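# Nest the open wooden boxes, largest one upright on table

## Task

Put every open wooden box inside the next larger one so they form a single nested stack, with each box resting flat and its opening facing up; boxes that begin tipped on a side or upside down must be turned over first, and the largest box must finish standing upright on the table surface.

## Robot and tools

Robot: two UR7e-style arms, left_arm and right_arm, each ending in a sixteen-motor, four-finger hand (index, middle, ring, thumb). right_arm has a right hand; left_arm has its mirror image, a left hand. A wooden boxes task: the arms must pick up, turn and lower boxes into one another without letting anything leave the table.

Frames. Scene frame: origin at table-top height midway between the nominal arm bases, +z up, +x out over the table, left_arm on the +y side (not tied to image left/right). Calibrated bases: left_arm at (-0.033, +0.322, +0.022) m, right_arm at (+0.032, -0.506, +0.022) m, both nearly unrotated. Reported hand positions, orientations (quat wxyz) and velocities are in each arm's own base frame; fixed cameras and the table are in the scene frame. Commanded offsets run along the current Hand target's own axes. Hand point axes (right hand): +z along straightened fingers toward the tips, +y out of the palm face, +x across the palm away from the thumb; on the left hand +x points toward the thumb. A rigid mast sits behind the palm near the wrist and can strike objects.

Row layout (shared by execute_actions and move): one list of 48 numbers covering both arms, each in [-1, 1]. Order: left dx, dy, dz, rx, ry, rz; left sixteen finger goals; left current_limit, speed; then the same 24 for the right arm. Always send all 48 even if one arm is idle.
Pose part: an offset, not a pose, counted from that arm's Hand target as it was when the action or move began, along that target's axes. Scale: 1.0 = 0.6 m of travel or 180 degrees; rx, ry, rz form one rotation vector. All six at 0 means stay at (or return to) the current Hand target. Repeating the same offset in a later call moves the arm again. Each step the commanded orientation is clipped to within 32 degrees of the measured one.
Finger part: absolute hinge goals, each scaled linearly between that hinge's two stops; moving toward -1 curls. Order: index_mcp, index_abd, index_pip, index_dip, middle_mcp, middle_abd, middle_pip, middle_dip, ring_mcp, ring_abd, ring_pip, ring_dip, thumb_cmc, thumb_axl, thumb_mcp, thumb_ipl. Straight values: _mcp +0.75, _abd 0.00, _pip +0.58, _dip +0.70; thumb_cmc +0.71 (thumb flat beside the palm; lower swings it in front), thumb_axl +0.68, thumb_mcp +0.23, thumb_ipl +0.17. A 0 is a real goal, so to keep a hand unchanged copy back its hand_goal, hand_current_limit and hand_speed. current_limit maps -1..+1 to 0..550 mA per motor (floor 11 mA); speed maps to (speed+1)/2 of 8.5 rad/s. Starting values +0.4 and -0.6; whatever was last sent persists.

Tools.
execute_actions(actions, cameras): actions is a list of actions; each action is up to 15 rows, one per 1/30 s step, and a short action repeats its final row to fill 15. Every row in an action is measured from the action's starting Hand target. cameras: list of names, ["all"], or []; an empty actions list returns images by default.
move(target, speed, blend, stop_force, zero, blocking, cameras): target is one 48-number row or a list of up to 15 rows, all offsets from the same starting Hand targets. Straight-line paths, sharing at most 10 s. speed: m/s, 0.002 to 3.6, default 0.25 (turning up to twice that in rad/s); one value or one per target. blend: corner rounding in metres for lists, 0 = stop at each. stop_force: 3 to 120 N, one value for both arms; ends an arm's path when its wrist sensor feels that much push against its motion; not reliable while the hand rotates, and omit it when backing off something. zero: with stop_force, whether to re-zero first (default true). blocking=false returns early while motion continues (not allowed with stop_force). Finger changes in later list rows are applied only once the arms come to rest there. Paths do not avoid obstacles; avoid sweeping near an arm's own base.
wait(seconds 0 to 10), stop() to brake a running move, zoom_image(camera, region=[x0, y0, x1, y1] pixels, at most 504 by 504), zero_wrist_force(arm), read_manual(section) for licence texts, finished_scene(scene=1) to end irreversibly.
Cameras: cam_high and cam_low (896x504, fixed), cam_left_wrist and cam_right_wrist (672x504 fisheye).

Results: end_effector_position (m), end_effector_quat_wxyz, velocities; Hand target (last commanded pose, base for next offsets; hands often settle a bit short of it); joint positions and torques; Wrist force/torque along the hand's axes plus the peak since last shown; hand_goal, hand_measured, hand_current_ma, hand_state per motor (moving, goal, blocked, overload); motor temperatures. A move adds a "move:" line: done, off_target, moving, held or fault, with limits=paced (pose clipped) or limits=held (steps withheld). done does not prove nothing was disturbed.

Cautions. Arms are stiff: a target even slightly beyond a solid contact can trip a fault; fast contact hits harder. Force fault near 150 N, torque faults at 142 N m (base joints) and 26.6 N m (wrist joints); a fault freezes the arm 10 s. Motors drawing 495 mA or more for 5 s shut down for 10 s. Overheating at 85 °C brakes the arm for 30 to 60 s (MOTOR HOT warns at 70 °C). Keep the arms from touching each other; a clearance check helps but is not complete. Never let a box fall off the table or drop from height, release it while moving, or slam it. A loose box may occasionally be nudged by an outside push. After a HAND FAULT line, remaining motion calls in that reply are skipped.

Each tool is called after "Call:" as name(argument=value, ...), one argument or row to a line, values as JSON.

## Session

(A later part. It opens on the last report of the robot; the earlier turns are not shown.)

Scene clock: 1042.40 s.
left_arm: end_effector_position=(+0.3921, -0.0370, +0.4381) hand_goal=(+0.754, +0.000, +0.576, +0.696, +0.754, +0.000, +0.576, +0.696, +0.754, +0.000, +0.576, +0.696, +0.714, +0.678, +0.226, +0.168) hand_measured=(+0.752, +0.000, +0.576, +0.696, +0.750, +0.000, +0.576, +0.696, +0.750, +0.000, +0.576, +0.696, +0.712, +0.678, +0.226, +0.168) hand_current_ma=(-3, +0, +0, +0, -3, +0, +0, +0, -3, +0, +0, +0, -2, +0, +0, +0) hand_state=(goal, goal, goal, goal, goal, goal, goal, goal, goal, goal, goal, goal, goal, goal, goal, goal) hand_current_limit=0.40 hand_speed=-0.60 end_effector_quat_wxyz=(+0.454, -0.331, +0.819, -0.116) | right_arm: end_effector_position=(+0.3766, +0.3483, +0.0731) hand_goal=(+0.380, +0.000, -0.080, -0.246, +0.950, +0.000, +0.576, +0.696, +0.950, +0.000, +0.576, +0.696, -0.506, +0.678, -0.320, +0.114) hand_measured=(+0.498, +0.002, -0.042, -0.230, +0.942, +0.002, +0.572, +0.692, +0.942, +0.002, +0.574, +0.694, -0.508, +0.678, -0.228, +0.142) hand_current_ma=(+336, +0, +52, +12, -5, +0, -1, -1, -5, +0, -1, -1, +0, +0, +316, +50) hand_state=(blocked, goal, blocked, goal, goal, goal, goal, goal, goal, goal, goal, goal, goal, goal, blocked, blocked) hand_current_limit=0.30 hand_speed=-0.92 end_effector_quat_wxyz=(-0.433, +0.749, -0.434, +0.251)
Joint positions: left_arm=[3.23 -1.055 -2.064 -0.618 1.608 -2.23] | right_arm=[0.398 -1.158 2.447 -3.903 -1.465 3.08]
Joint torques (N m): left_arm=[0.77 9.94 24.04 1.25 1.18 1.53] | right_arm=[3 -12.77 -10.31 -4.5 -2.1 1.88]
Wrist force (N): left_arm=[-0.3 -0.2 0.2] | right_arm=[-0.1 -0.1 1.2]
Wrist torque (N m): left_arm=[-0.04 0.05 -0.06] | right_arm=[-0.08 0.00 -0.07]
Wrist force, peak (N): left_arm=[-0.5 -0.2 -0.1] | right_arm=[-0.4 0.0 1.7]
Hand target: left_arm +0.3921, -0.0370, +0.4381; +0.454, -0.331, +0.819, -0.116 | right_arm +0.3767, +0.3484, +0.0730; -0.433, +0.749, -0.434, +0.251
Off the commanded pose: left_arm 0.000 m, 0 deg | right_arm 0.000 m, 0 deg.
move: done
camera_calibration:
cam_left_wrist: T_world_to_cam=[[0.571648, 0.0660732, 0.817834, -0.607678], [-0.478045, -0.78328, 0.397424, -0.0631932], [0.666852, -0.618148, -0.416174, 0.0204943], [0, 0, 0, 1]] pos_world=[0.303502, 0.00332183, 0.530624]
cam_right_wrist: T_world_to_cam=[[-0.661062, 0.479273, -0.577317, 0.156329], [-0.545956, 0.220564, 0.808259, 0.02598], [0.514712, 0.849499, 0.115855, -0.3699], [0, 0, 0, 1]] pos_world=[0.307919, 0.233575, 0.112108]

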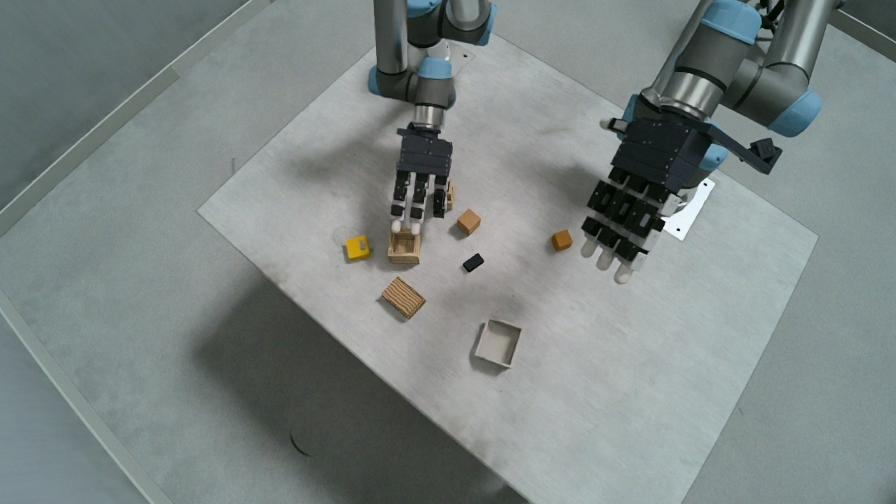

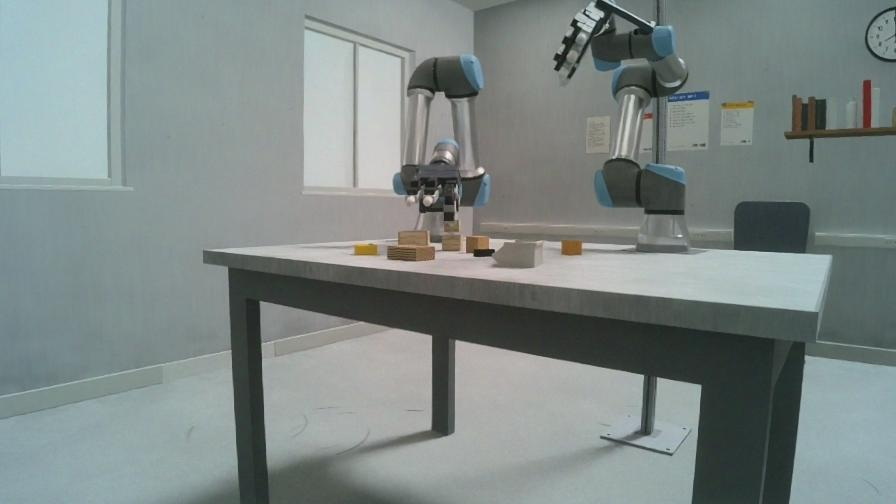

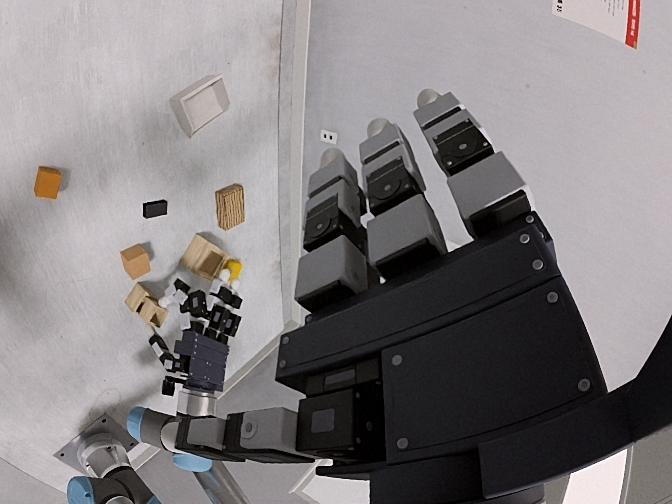

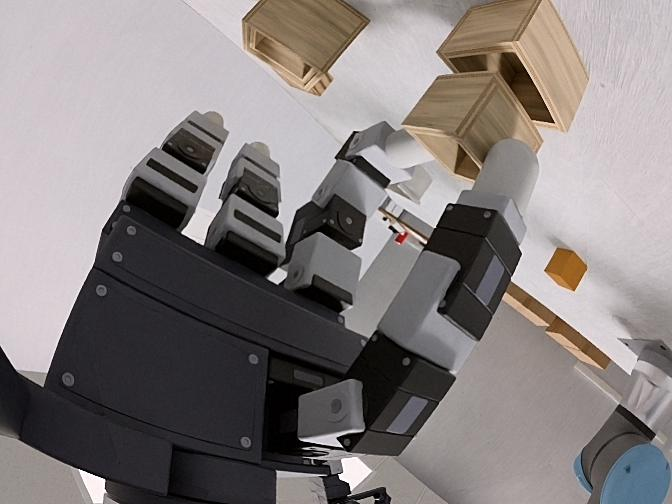

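Call:
zoom_image(
  camera="cam_left_wrist",
  region=[120, 278, 175, 333],
)

Call:
zoom_image(
  camera="cam_right_wrist",
  region=[390, 0, 590, 200],
)

Scaled by 9.164 from the camera's 672x504 image, which has a finer 960x720 frame.

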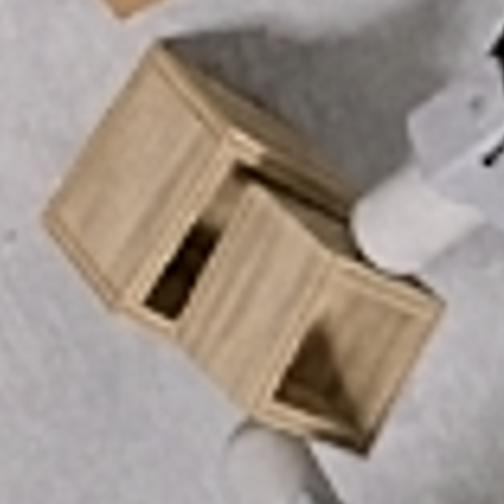

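Scaled by 2.520 from the camera's 672x504 image, which has a finer 960x720 frame.

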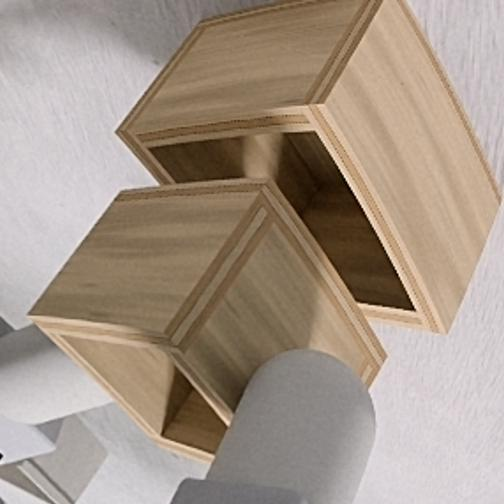

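Call:
move(
  target=[0,0,0,0,0,0,0.754,0,0.576,0.696,0.754,0,0.576,0.696,0.754,0,0.576,0.696,0.714,0.678,0.226,0.168,0.4,-0.6,0.0020,0.0147,0.0047,0,0.0120,0.0069,0.38,0,-0.08,-0.246,0.95,0,0.576,0.696,0.95,0,0.576,0.696,-0.507,0.678,-0.32,0.1135,0.3,-0.92],
  speed=0.03,
  stop_force=4,
  cameras=["cam_high","cam_low","cam_right_wrist","cam_left_wrist"],
)

Call:
zoom_image(
  camera="cam_high",
  region=[430, 175, 465, 210],
)

Call:
zoom_image(
  camera="cam_low",
  region=[435, 215, 475, 255],
)

Call:
zoom_image(
  camera="cam_right_wrist",
  region=[400, 0, 600, 200],
)

Call:
zoom_image(
  camera="cam_left_wrist",
  region=[120, 278, 175, 333],
)

Scene clock: 1102.57 s.
left_arm: end_effector_position=(+0.3921, -0.0370, +0.4381) hand_goal=(+0.754, +0.000, +0.576, +0.696, +0.754, +0.000, +0.576, +0.696, +0.754, +0.000, +0.576, +0.696, +0.714, +0.678, +0.226, +0.168) hand_measured=(+0.752, +0.000, +0.576, +0.696, +0.750, +0.000, +0.576, +0.696, +0.750, +0.000, +0.576, +0.696, +0.712, +0.678, +0.226, +0.168) hand_current_ma=(-3, +0, +0, +0, -3, +0, +0, +0, -3, +0, +0, +0, -2, +0, +0, +0) hand_state=(goal, goal, goal, goal, goal, goal, goal, goal, goal, goal, goal, goal, goal, goal, goal, goal) hand_current_limit=0.40 hand_speed=-0.60 end_effector_quat_wxyz=(+0.454, -0.331, +0.819, -0.116) | right_arm: end_effector_position=(+0.3755, +0.3463, +0.0640) hand_goal=(+0.380, +0.000, -0.080, -0.246, +0.950, +0.000, +0.576, +0.696, +0.950, +0.000, +0.576, +0.696, -0.506, +0.678, -0.320, +0.114) hand_measured=(+0.498, +0.002, -0.042, -0.230, +0.942, +0.002, +0.572, +0.692, +0.942, +0.002, +0.574, +0.694, -0.508, +0.678, -0.228, +0.142) hand_current_ma=(+336, +0, +52, +12, -5, +0, -1, -1, -5, +0, -1, -1, +0, +0, +316, +50) hand_state=(blocked, goal, blocked, goal, goal, goal, goal, goal, goal, goal, goal, goal, goal, goal, blocked, blocked) hand_current_limit=0.30 hand_speed=-0.92 end_effector_quat_wxyz=(-0.427, +0.740, -0.450, +0.260)
Joint positions: left_arm=[3.23 -1.055 -2.064 -0.618 1.608 -2.23] | right_arm=[0.414 -1.127 2.45 -3.941 -1.516 3.11]
Joint torques (N m): left_arm=[1.52 9.79 23.07 1.16 1.02 1.57] | right_arm=[9.24 -12.56 1.72 -4.41 -2.14 1.99]
Wrist force (N): left_arm=[-0.3 -0.1 0.0] | right_arm=[-0.1 -0.1 1.0]
Wrist torque (N m): left_arm=[-0.01 0.04 -0.05] | right_arm=[-0.08 -0.01 -0.06]
Wrist force, peak (N): left_arm=[-0.5 -0.3 0.0] | right_arm=[-0.1 0.1 1.6]
Hand target: left_arm +0.3921, -0.0370, +0.4381; +0.454, -0.331, +0.819, -0.116 | right_arm +0.3755, +0.3463, +0.0640; -0.427, +0.740, -0.450, +0.260
Off the commanded pose: left_arm 0.000 m, 0 deg | right_arm 0.000 m, 0 deg.
move: done
camera_calibration:
cam_left_wrist: T_world_to_cam=[[0.571648, 0.0660732, 0.817834, -0.607678], [-0.478045, -0.78328, 0.397424, -0.0631932], [0.666852, -0.618148, -0.416174, 0.0204943], [0, 0, 0, 1]] pos_world=[0.303502, 0.00332183, 0.530624]
cam_right_wrist: T_world_to_cam=[[-0.639516, 0.50752, -0.577445, 0.133411], [-0.536021, 0.244068, 0.808153, 0.0212849], [0.55109, 0.82635, 0.115956, -0.372311], [0, 0, 0, 1]] pos_world=[0.301904, 0.234755, 0.103008]

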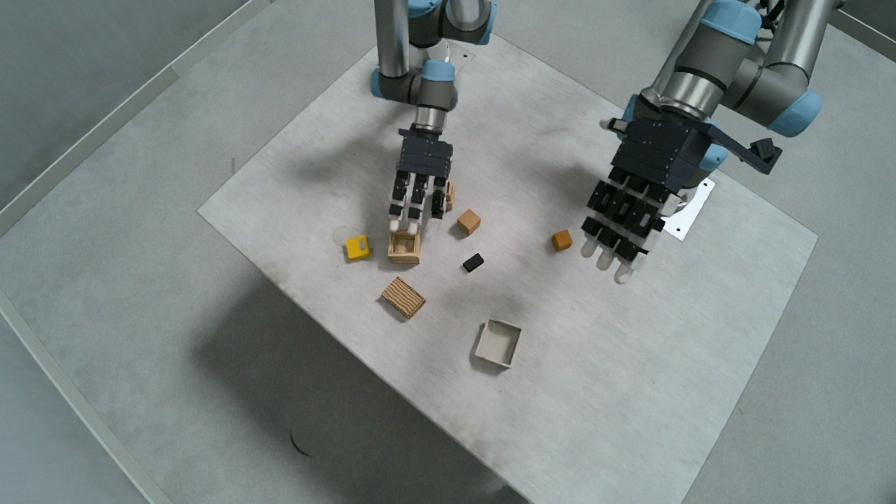

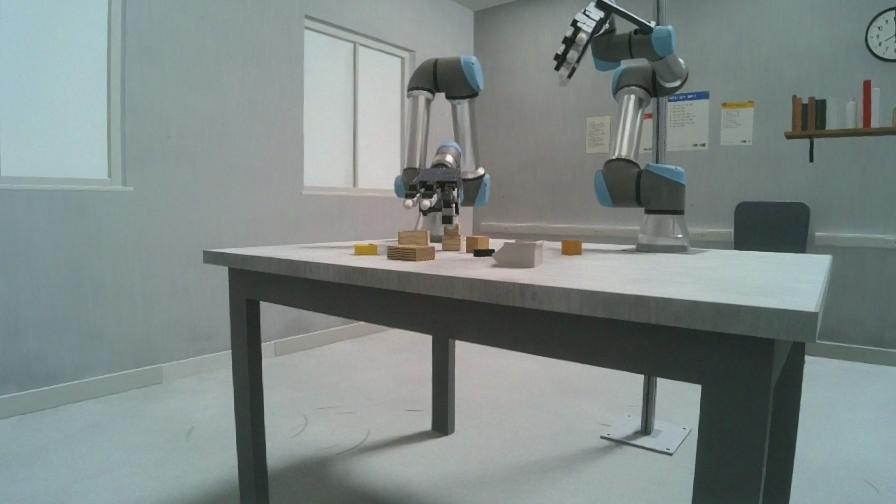

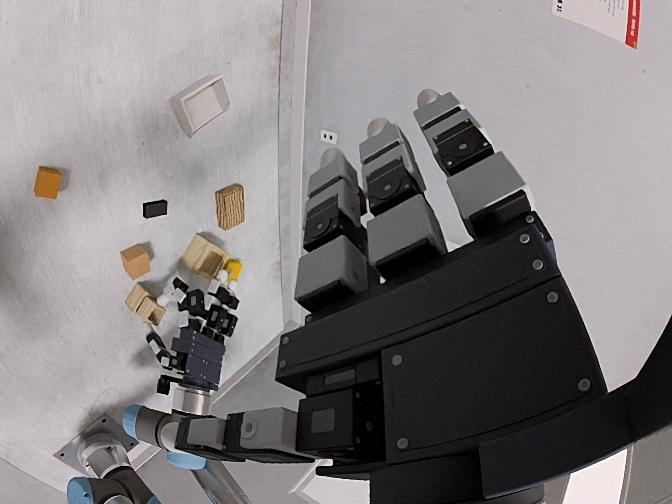

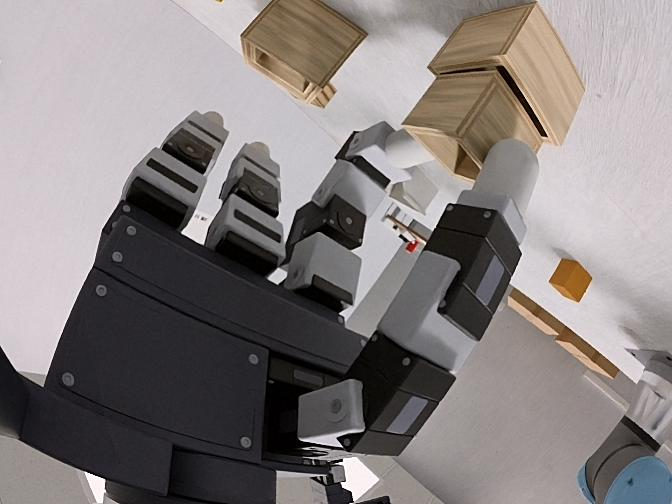

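Scaled by 14.400 from the camera's 896x504 image, which has a finer 1280x720 frame.

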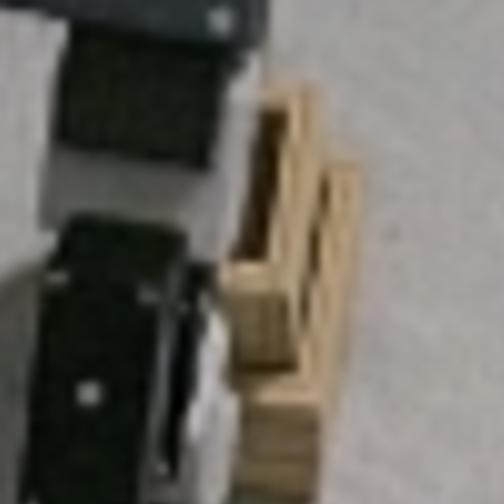

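Scaled by 12.600 from the camera's 896x504 image, which has a finer 1280x720 frame.

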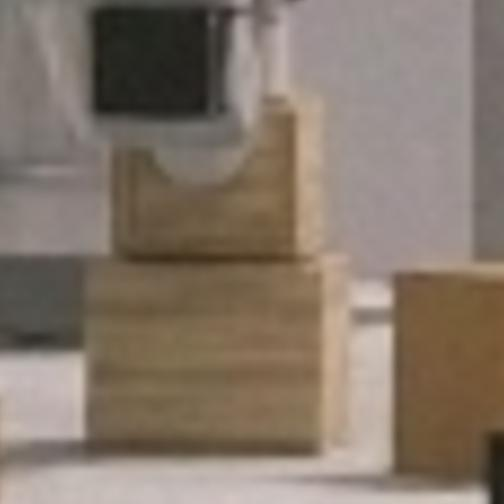

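Scaled by 2.520 from the camera's 672x504 image, which has a finer 960x720 frame.

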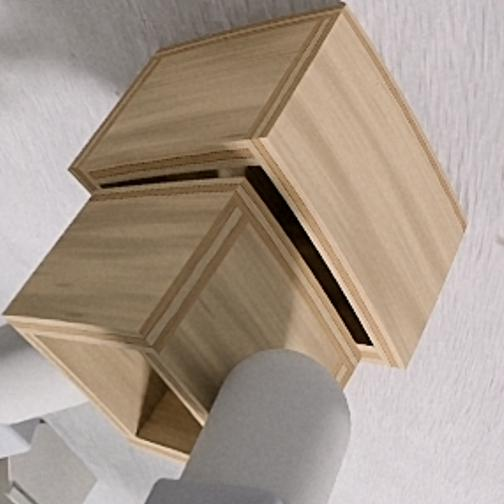

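Scaled by 9.164 from the camera's 672x504 image, which has a finer 960x720 frame.

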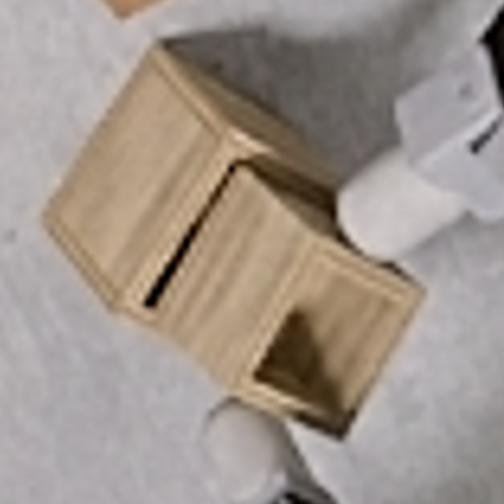

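Call:
move(
  target=[0,0,0,0,0,0,0.754,0,0.576,0.696,0.754,0,0.576,0.696,0.754,0,0.576,0.696,0.714,0.678,0.226,0.168,0.4,-0.6,0,0.0130,0.0075,0,0,0,0.38,0,-0.08,-0.246,0.95,0,0.576,0.696,0.95,0,0.576,0.696,-0.507,0.678,-0.32,0.1135,0.3,-0.92],
  speed=0.02,
  stop_force=3,
  cameras=["cam_high","cam_low","cam_right_wrist","cam_left_wrist"],
)

Call:
zoom_image(
  camera="cam_low",
  region=[435, 215, 475, 255],
)

Call:
zoom_image(
  camera="cam_right_wrist",
  region=[400, 0, 600, 200],
)

Scene clock: 1122.07 s.
left_arm: end_effector_position=(+0.3921, -0.0370, +0.4381) hand_goal=(+0.754, +0.000, +0.576, +0.696, +0.754, +0.000, +0.576, +0.696, +0.754, +0.000, +0.576, +0.696, +0.714, +0.678, +0.226, +0.168) hand_measured=(+0.752, +0.000, +0.576, +0.696, +0.750, +0.000, +0.576, +0.696, +0.750, +0.000, +0.576, +0.696, +0.712, +0.678, +0.226, +0.168) hand_current_ma=(-3, +0, +0, +0, -3, +0, +0, +0, -3, +0, +0, +0, -2, +0, +0, +0) hand_state=(goal, goal, goal, goal, goal, goal, goal, goal, goal, goal, goal, goal, goal, goal, goal, goal) hand_current_limit=0.40 hand_speed=-0.60 end_effector_quat_wxyz=(+0.454, -0.331, +0.819, -0.116) | right_arm: end_effector_position=(+0.3755, +0.3463, +0.0550) hand_goal=(+0.380, +0.000, -0.080, -0.246, +0.950, +0.000, +0.576, +0.696, +0.950, +0.000, +0.576, +0.696, -0.506, +0.678, -0.320, +0.114) hand_measured=(+0.498, +0.002, -0.042, -0.230, +0.942, +0.002, +0.572, +0.692, +0.942, +0.002, +0.574, +0.694, -0.508, +0.678, -0.228, +0.142) hand_current_ma=(+335, +0, +52, +12, -5, +0, -1, -1, -5, +0, -1, -1, +0, +0, +316, +50) hand_state=(blocked, goal, blocked, goal, goal, goal, goal, goal, goal, goal, goal, goal, goal, goal, blocked, blocked) hand_current_limit=0.30 hand_speed=-0.92 end_effector_quat_wxyz=(-0.427, +0.740, -0.450, +0.260)
Joint positions: left_arm=[3.23 -1.055 -2.064 -0.618 1.608 -2.23] | right_arm=[0.414 -1.094 2.45 -3.973 -1.516 3.11]
Joint torques (N m): left_arm=[0.3 9.47 23.29 1.19 1.01 1.41] | right_arm=[9.08 -13.9 -16.95 -4.41 -1.82 1.45]
Wrist force (N): left_arm=[0.1 -0.1 -0.1] | right_arm=[-0.1 0.0 1.1]
Wrist torque (N m): left_arm=[0.00 -0.01 -0.02] | right_arm=[-0.10 -0.02 -0.03]
Wrist force, peak (N): left_arm=[-0.6 0.1 0.2] | right_arm=[-0.2 -0.1 1.6]
Hand target: left_arm +0.3921, -0.0370, +0.4381; +0.454, -0.331, +0.819, -0.116 | right_arm +0.3755, +0.3464, +0.0550; -0.427, +0.740, -0.450, +0.260
Off the commanded pose: left_arm 0.000 m, 0 deg | right_arm 0.000 m, 0 deg.
move: done
camera_calibration:
cam_left_wrist: T_world_to_cam=[[0.571648, 0.0660732, 0.817834, -0.607678], [-0.478045, -0.78328, 0.397424, -0.0631932], [0.666852, -0.618148, -0.416174, 0.0204943], [0, 0, 0, 1]] pos_world=[0.303502, 0.00332183, 0.530624]
cam_right_wrist: T_world_to_cam=[[-0.639516, 0.50752, -0.577445, 0.128214], [-0.536021, 0.244068, 0.808153, 0.0285583], [0.55109, 0.82635, 0.115956, -0.371267], [0, 0, 0, 1]] pos_world=[0.301904, 0.234755, 0.0940076]

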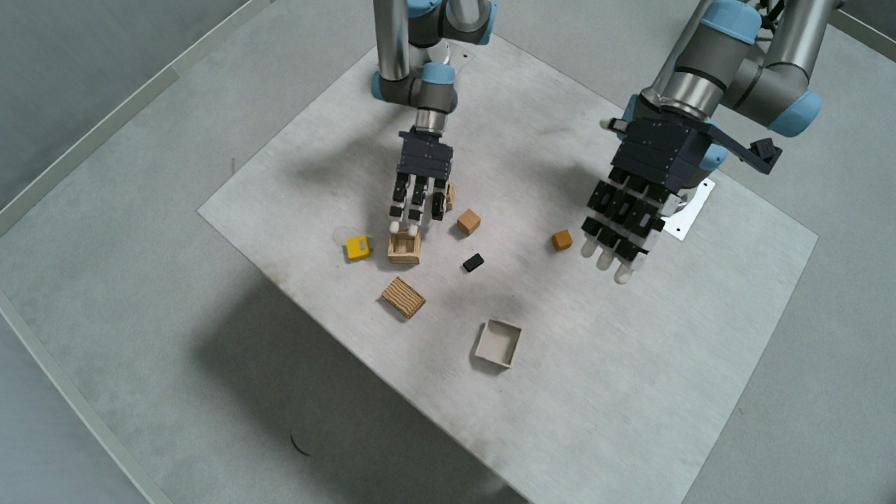

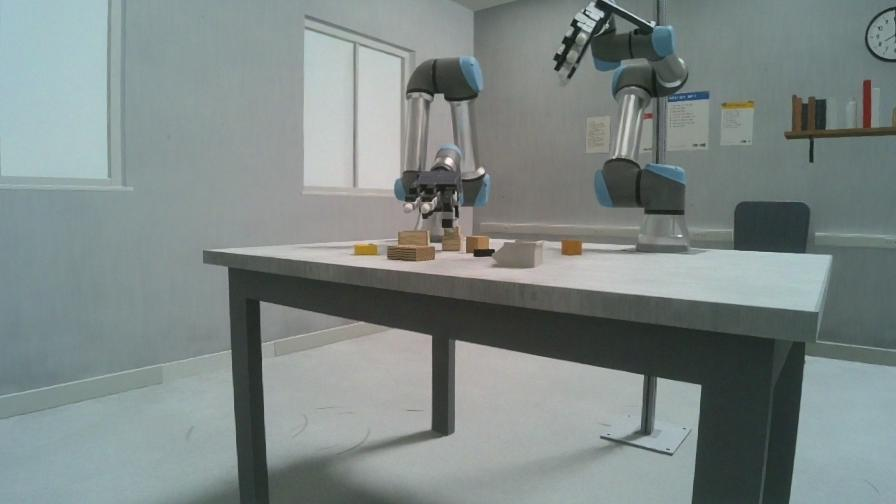

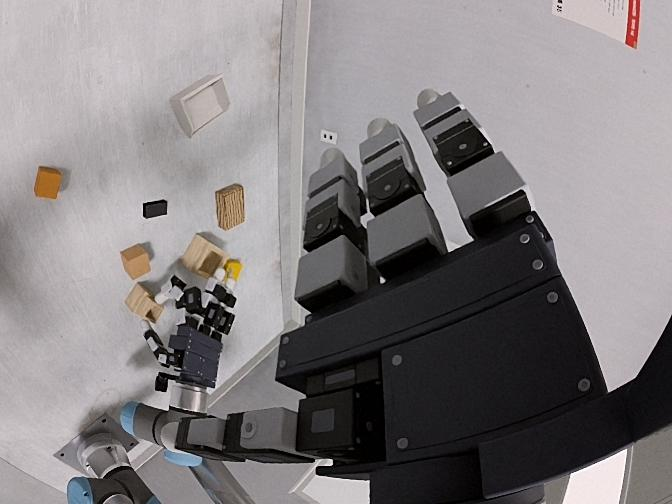

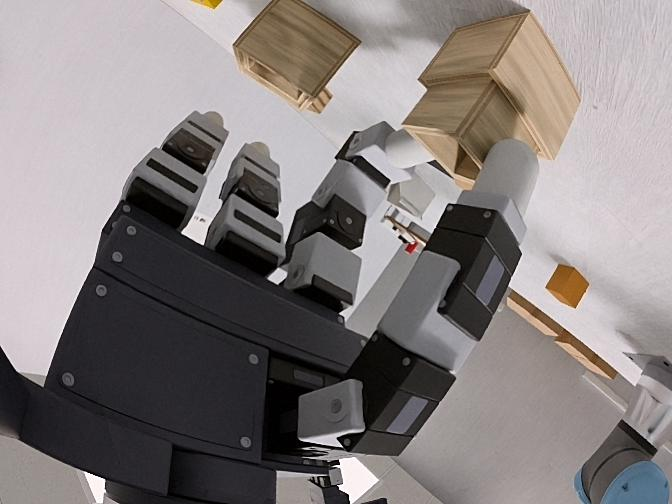

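Scaled by 12.600 from the camera's 896x504 image, which has a finer 1280x720 frame.

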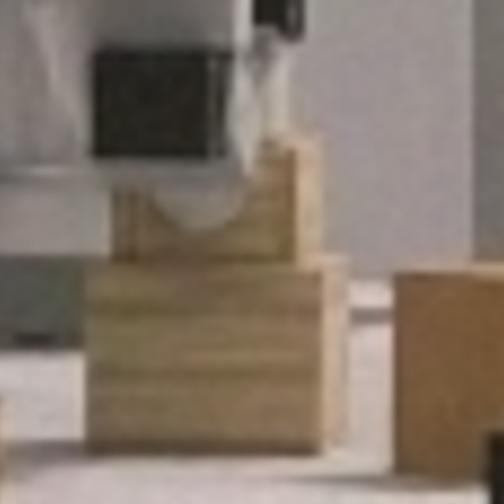

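Scaled by 2.520 from the camera's 672x504 image, which has a finer 960x720 frame.

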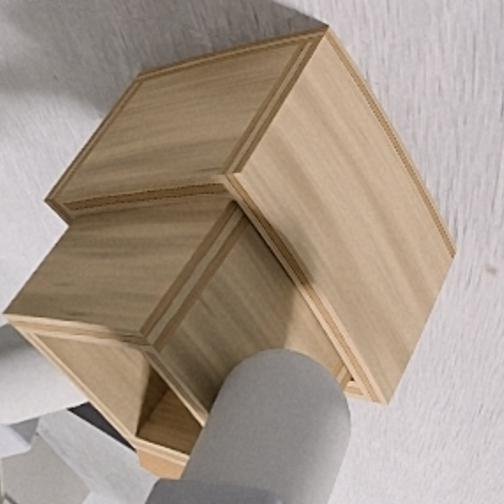

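Call:
move(
  target=[0,0,0,0,0,0,0.754,0,0.576,0.696,0.754,0,0.576,0.696,0.754,0,0.576,0.696,0.714,0.678,0.226,0.168,0.4,-0.6,0,0.0087,0.0050,0,0,0,0.38,0,-0.08,-0.246,0.95,0,0.576,0.696,0.95,0,0.576,0.696,-0.507,0.678,-0.32,0.1135,0.3,-0.92],
  speed=0.02,
  stop_force=3,
)

Call:
move(
  target=[0,0,0,0,0,0,0.754,0,0.576,0.696,0.754,0,0.576,0.696,0.754,0,0.576,0.696,0.714,0.678,0.226,0.168,0.4,-0.6,0,0,0,0,0,0,0.60,0,-0.08,-0.246,0.95,0,0.576,0.696,0.95,0,0.576,0.696,-0.507,0.678,-0.15,0.1135,0.3,-0.95],
  speed=0.05,
  cameras=["cam_high","cam_low","cam_right_wrist"],
)

Call:
zoom_image(
  camera="cam_low",
  region=[435, 215, 475, 255],
)

Call:
zoom_image(
  camera="cam_right_wrist",
  region=[400, 0, 600, 200],
)

Scene clock: 1128.83 s.
left_arm: end_effector_position=(+0.3921, -0.0370, +0.4381) hand_goal=(+0.754, +0.000, +0.576, +0.696, +0.754, +0.000, +0.576, +0.696, +0.754, +0.000, +0.576, +0.696, +0.714, +0.678, +0.226, +0.168) hand_measured=(+0.752, +0.000, +0.576, +0.696, +0.750, +0.000, +0.576, +0.696, +0.750, +0.000, +0.576, +0.696, +0.712, +0.678, +0.226, +0.168) hand_current_ma=(-3, +0, +0, +0, -3, +0, +0, +0, -3, +0, +0, +0, -2, +0, +0, +0) hand_state=(goal, goal, goal, goal, goal, goal, goal, goal, goal, goal, goal, goal, goal, goal, goal, goal) hand_current_limit=0.40 hand_speed=-0.60 end_effector_quat_wxyz=(+0.454, -0.331, +0.819, -0.116) | right_arm: end_effector_position=(+0.3755, +0.3463, +0.0489) hand_goal=(+0.380, +0.000, -0.080, -0.246, +0.950, +0.000, +0.576, +0.696, +0.950, +0.000, +0.576, +0.696, -0.506, +0.678, -0.320, +0.114) hand_measured=(+0.498, +0.002, -0.042, -0.230, +0.942, +0.002, +0.572, +0.692, +0.942, +0.002, +0.574, +0.694, -0.508, +0.678, -0.228, +0.142) hand_current_ma=(+334, +0, +52, +12, -5, +0, -1, -1, -5, +0, -1, -1, +0, +0, +316, +51) hand_state=(blocked, goal, blocked, goal, goal, goal, goal, goal, goal, goal, goal, goal, goal, goal, blocked, blocked) hand_current_limit=0.30 hand_speed=-0.92 end_effector_quat_wxyz=(-0.427, +0.740, -0.450, +0.260)
Joint positions: left_arm=[3.23 -1.055 -2.064 -0.618 1.608 -2.23] | right_arm=[0.414 -1.073 2.45 -3.994 -1.516 3.11]
Joint torques (N m): left_arm=[0.77 9.54 24.05 1.41 1.12 1.5] | right_arm=[8.17 -13.95 -16.57 -4.26 0.23 1.75]
Wrist force (N): left_arm=[-0.3 0.0 0.1] | right_arm=[-0.4 0.2 1.1]
Wrist torque (N m): left_arm=[-0.01 0.04 -0.06] | right_arm=[-0.07 0.01 -0.05]
Wrist force, peak (N): left_arm=[-0.5 -0.2 0.1] | right_arm=[-0.3 -0.2 1.4]
Hand target: left_arm +0.3921, -0.0370, +0.4381; +0.454, -0.331, +0.819, -0.116 | right_arm +0.3755, +0.3463, +0.0489; -0.427, +0.740, -0.450, +0.260
Off the commanded pose: left_arm 0.000 m, 0 deg | right_arm 0.000 m, 0 deg.
move: done

Scene clock: 1130.37 s.
left_arm: end_effector_position=(+0.3921, -0.0370, +0.4381) hand_goal=(+0.754, +0.000, +0.576, +0.696, +0.754, +0.000, +0.576, +0.696, +0.754, +0.000, +0.576, +0.696, +0.714, +0.678, +0.226, +0.168) hand_measured=(+0.752, +0.000, +0.576, +0.696, +0.750, +0.000, +0.576, +0.696, +0.750, +0.000, +0.576, +0.696, +0.712, +0.678, +0.226, +0.168) hand_current_ma=(-3, +0, +0, +0, -3, +0, +0, +0, -3, +0, +0, +0, -2, +0, +0, +0) hand_state=(goal, goal, goal, goal, goal, goal, goal, goal, goal, goal, goal, goal, goal, goal, goal, goal) hand_current_limit=0.40 hand_speed=-0.60 end_effector_quat_wxyz=(+0.454, -0.331, +0.819, -0.116) | right_arm: end_effector_position=(+0.3755, +0.3463, +0.0489) hand_goal=(+0.600, +0.000, -0.080, -0.246, +0.950, +0.000, +0.576, +0.696, +0.950, +0.000, +0.576, +0.696, -0.506, +0.678, -0.150, +0.114) hand_measured=(+0.586, +0.002, -0.078, -0.242, +0.942, +0.002, +0.572, +0.692, +0.942, +0.002, +0.574, +0.694, -0.508, +0.678, -0.152, +0.116) hand_current_ma=(-12, +0, +1, +1, -5, +0, -1, -1, -5, +0, -1, -1, +0, +0, +0, +1) hand_state=(goal, goal, goal, goal, goal, goal, goal, goal, goal, goal, goal, goal, goal, goal, goal, goal) hand_current_limit=0.30 hand_speed=-0.95 end_effector_quat_wxyz=(-0.427, +0.740, -0.450, +0.260)
Joint positions: left_arm=[3.23 -1.055 -2.064 -0.618 1.608 -2.23] | right_arm=[0.414 -1.073 2.45 -3.994 -1.516 3.11]
Joint torques (N m): left_arm=[0.62 9.89 22.36 1.18 1.19 1.26] | right_arm=[8.94 -14.85 -16.85 -4.14 0.77 1.82]
Wrist force (N): left_arm=[-0.3 -0.4 0.0] | right_arm=[-0.3 -0.3 1.1]
Wrist torque (N m): left_arm=[-0.06 0.05 -0.05] | right_arm=[-0.11 0.00 -0.05]
Wrist force, peak (N): left_arm=[-0.4 0.1 0.2] | right_arm=[-0.3 -0.2 1.5]
Hand target: left_arm +0.3921, -0.0370, +0.4381; +0.454, -0.331, +0.819, -0.116 | right_arm +0.3755, +0.3463, +0.0489; -0.427, +0.740, -0.450, +0.260
Off the commanded pose: left_arm 0.000 m, 0 deg | right_arm 0.000 m, 0 deg.
move: done
camera_calibration:
cam_right_wrist: T_world_to_cam=[[-0.639516, 0.50752, -0.577445, 0.124749], [-0.536021, 0.244068, 0.808153, 0.0334072], [0.55109, 0.82635, 0.115956, -0.370571], [0, 0, 0, 1]] pos_world=[0.301904, 0.234755, 0.0880076]
Images, in order (width x height): cam_high 896x504, cam_low 896x504, cam_right_wrist 672x504.

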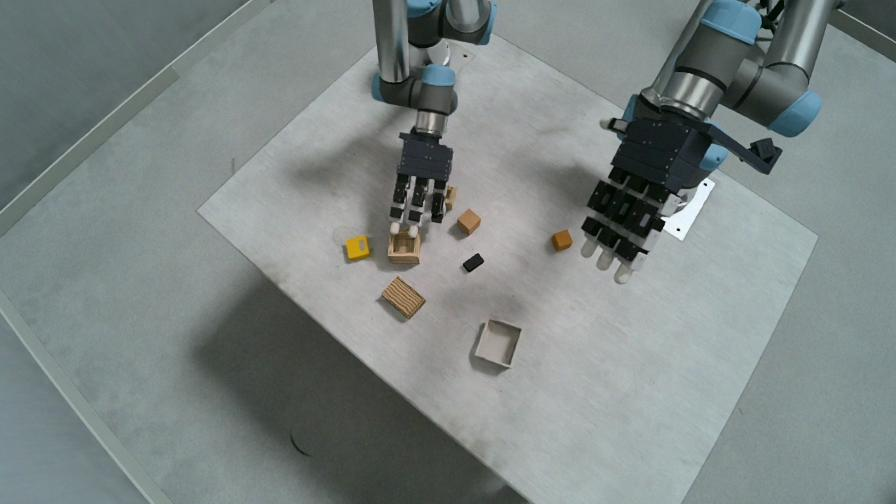

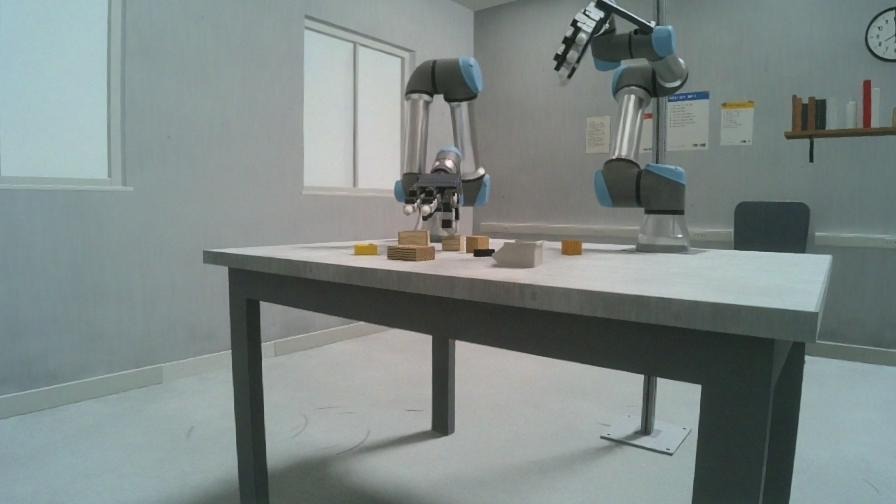

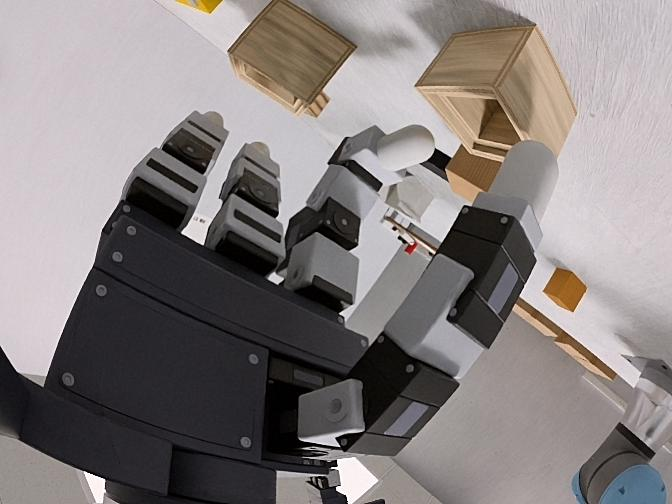

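Scaled by 12.600 from the camera's 896x504 image, which has a finer 1280x720 frame.

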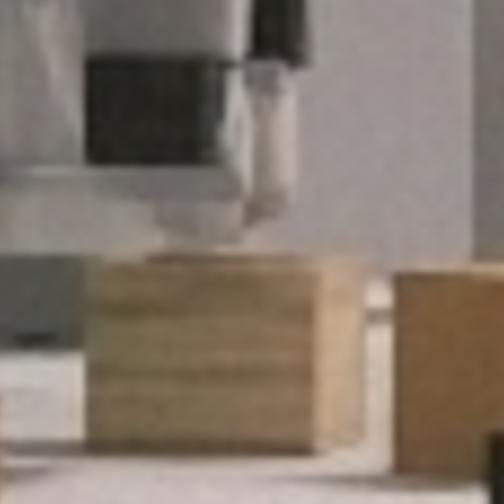

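Scaled by 2.520 from the camera's 672x504 image, which has a finer 960x720 frame.

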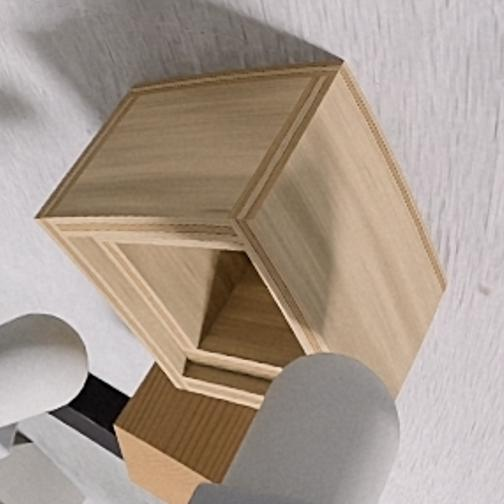

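Call:
move(
  target=[0,0,0,0,0,0,0.754,0,0.576,0.696,0.754,0,0.576,0.696,0.754,0,0.576,0.696,0.714,0.678,0.226,0.168,0.4,-0.6,0,-0.1299,-0.2250,0,0,0,0.60,0,-0.08,-0.246,0.95,0,0.576,0.696,0.95,0,0.576,0.696,-0.507,0.678,-0.15,0.1135,0.3,-0.9],
  speed=0.25,
  cameras=["cam_high","cam_low","cam_left_wrist"],
)

Call:
zoom_image(
  camera="cam_high",
  region=[420, 170, 470, 220],
)

Call:
zoom_image(
  camera="cam_low",
  region=[435, 215, 475, 255],
)

Call:
zoom_image(
  camera="cam_left_wrist",
  region=[115, 273, 175, 333],
)

Scene clock: 1136.30 s.
left_arm: end_effector_position=(+0.3921, -0.0370, +0.4381) hand_goal=(+0.754, +0.000, +0.576, +0.696, +0.754, +0.000, +0.576, +0.696, +0.754, +0.000, +0.576, +0.696, +0.714, +0.678, +0.226, +0.168) hand_measured=(+0.752, +0.000, +0.576, +0.696, +0.750, +0.000, +0.576, +0.696, +0.750, +0.000, +0.576, +0.696, +0.712, +0.678, +0.226, +0.168) hand_current_ma=(-3, +0, +0, +0, -3, +0, +0, +0, -3, +0, +0, +0, -2, +0, +0, +0) hand_state=(goal, goal, goal, goal, goal, goal, goal, goal, goal, goal, goal, goal, goal, goal, goal, goal) hand_current_limit=0.40 hand_speed=-0.60 end_effector_quat_wxyz=(+0.454, -0.331, +0.819, -0.116) | right_arm: end_effector_position=(+0.3063, +0.3105, +0.1839) hand_goal=(+0.600, +0.000, -0.080, -0.246, +0.950, +0.000, +0.576, +0.696, +0.950, +0.000, +0.576, +0.696, -0.506, +0.678, -0.150, +0.114) hand_measured=(+0.586, +0.002, -0.078, -0.242, +0.942, +0.002, +0.572, +0.692, +0.942, +0.002, +0.574, +0.694, -0.508, +0.678, -0.152, +0.116) hand_current_ma=(-11, +0, +1, +1, -5, +0, -1, -1, -5, +0, -1, -1, +0, +0, +0, +1) hand_state=(goal, goal, goal, goal, goal, goal, goal, goal, goal, goal, goal, goal, goal, goal, goal, goal) hand_current_limit=0.30 hand_speed=-0.90 end_effector_quat_wxyz=(-0.427, +0.740, -0.450, +0.260)
Joint positions: left_arm=[3.23 -1.055 -2.064 -0.618 1.608 -2.23] | right_arm=[0.395 -1.706 2.568 -3.479 -1.499 3.1]
Joint torques (N m): left_arm=[-0.49 10.72 22.82 1.4 1.1 1.5] | right_arm=[-8.29 -23.89 -27.25 -1.2 2.31 -1.92]
Wrist force (N): left_arm=[-0.4 -0.1 0.1] | right_arm=[-0.1 -0.1 0.9]
Wrist torque (N m): left_arm=[-0.02 0.06 -0.07] | right_arm=[-0.08 -0.02 0.07]
Wrist force, peak (N): left_arm=[-0.4 -0.6 -0.1] | right_arm=[-0.6 0.1 1.9]
Hand target: left_arm +0.3921, -0.0370, +0.4381; +0.454, -0.331, +0.819, -0.116 | right_arm +0.3063, +0.3105, +0.1839; -0.427, +0.740, -0.450, +0.260
Off the commanded pose: left_arm 0.000 m, 0 deg | right_arm 0.000 m, 0 deg.
move: done
camera_calibration:
cam_left_wrist: T_world_to_cam=[[0.571648, 0.0660732, 0.817834, -0.607678], [-0.478045, -0.78328, 0.397424, -0.0631932], [0.666852, -0.618148, -0.416174, 0.0204943], [0, 0, 0, 1]] pos_world=[0.303502, 0.00332183, 0.530624]
Images, in order (width x height): cam_high 896x504, cam_low 896x504, cam_left_wrist 672x504.

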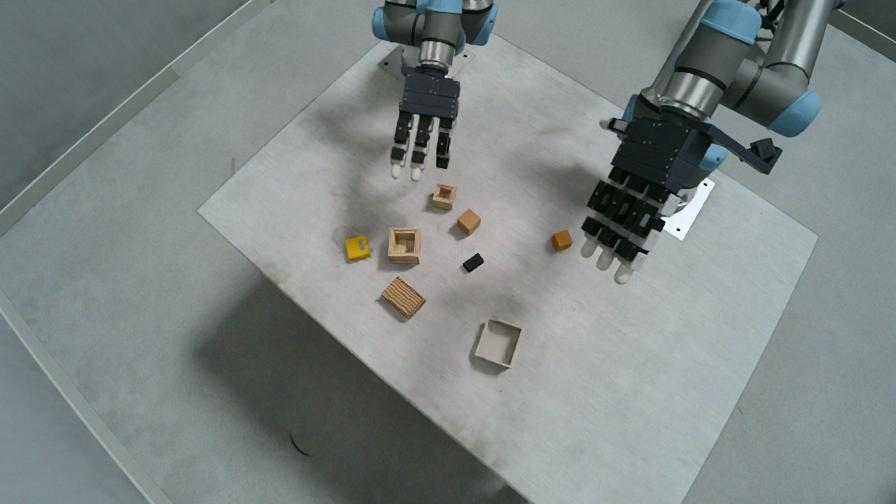

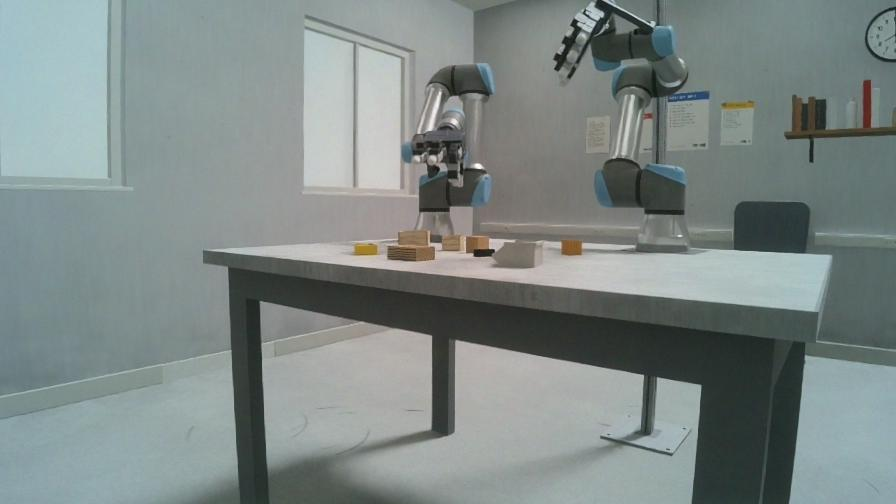

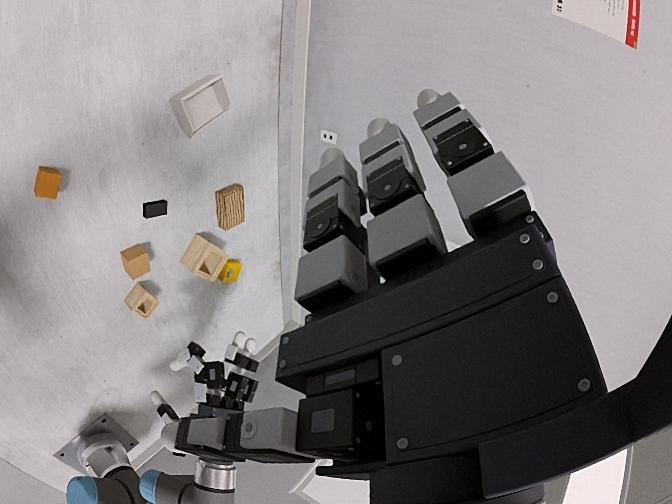

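Scaled by 10.080 from the camera's 896x504 image, which has a finer 1280x720 frame.

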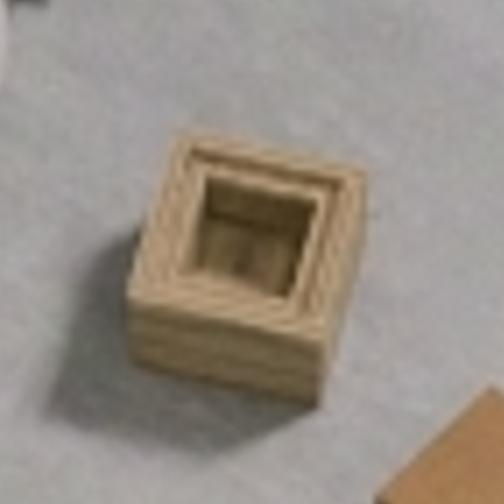

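Scaled by 12.600 from the camera's 896x504 image, which has a finer 1280x720 frame.

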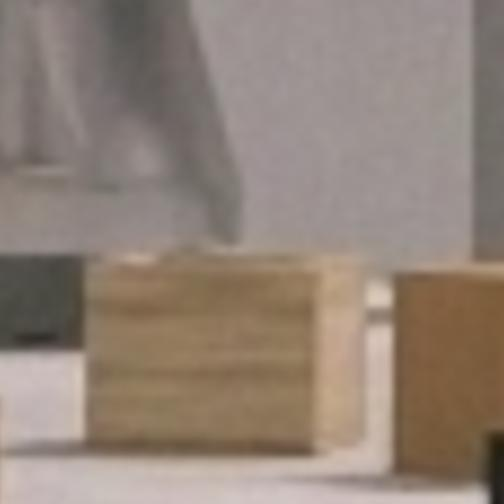

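Scaled by 8.400 from the camera's 672x504 image, which has a finer 960x720 frame.

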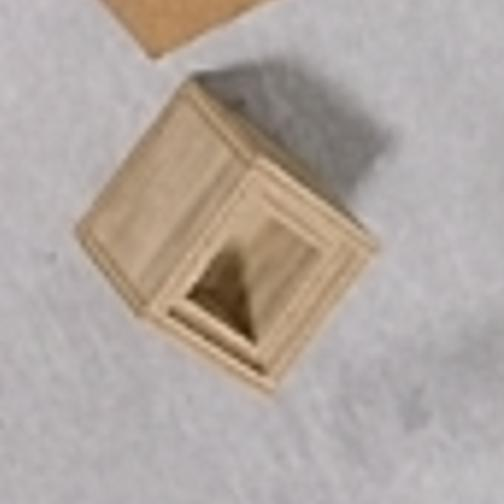

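Call:
zoom_image(
  camera="cam_high",
  region=[384, 224, 424, 264],
)

Call:
zoom_image(
  camera="cam_low",
  region=[390, 220, 440, 270],
)

Call:
zoom_image(
  camera="cam_left_wrist",
  region=[175, 225, 235, 285],
)

Scaled by 12.600 from the camera's 896x504 image, which has a finer 1280x720 frame.

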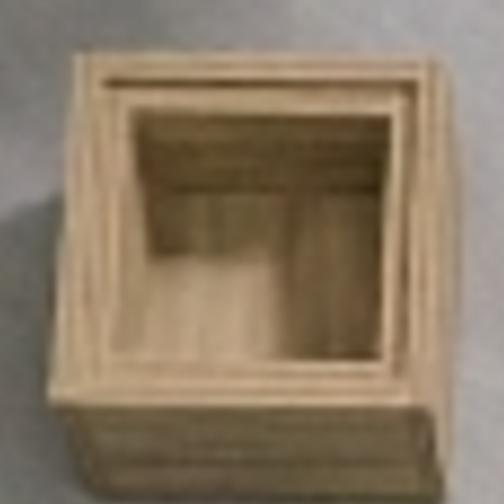

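Scaled by 10.080 from the camera's 896x504 image, which has a finer 1280x720 frame.

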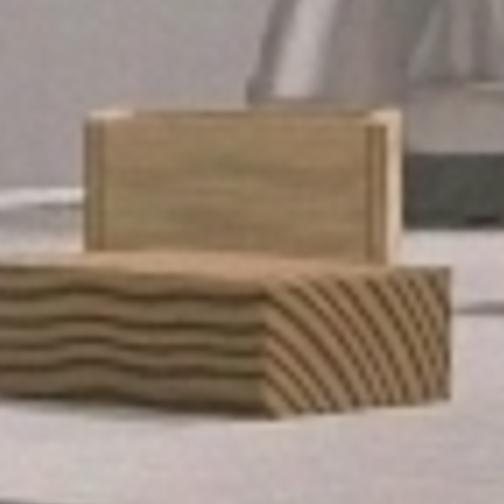

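Scaled by 8.400 from the camera's 672x504 image, which has a finer 960x720 frame.

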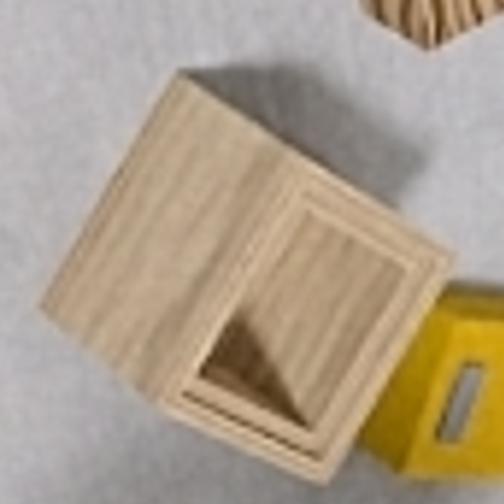

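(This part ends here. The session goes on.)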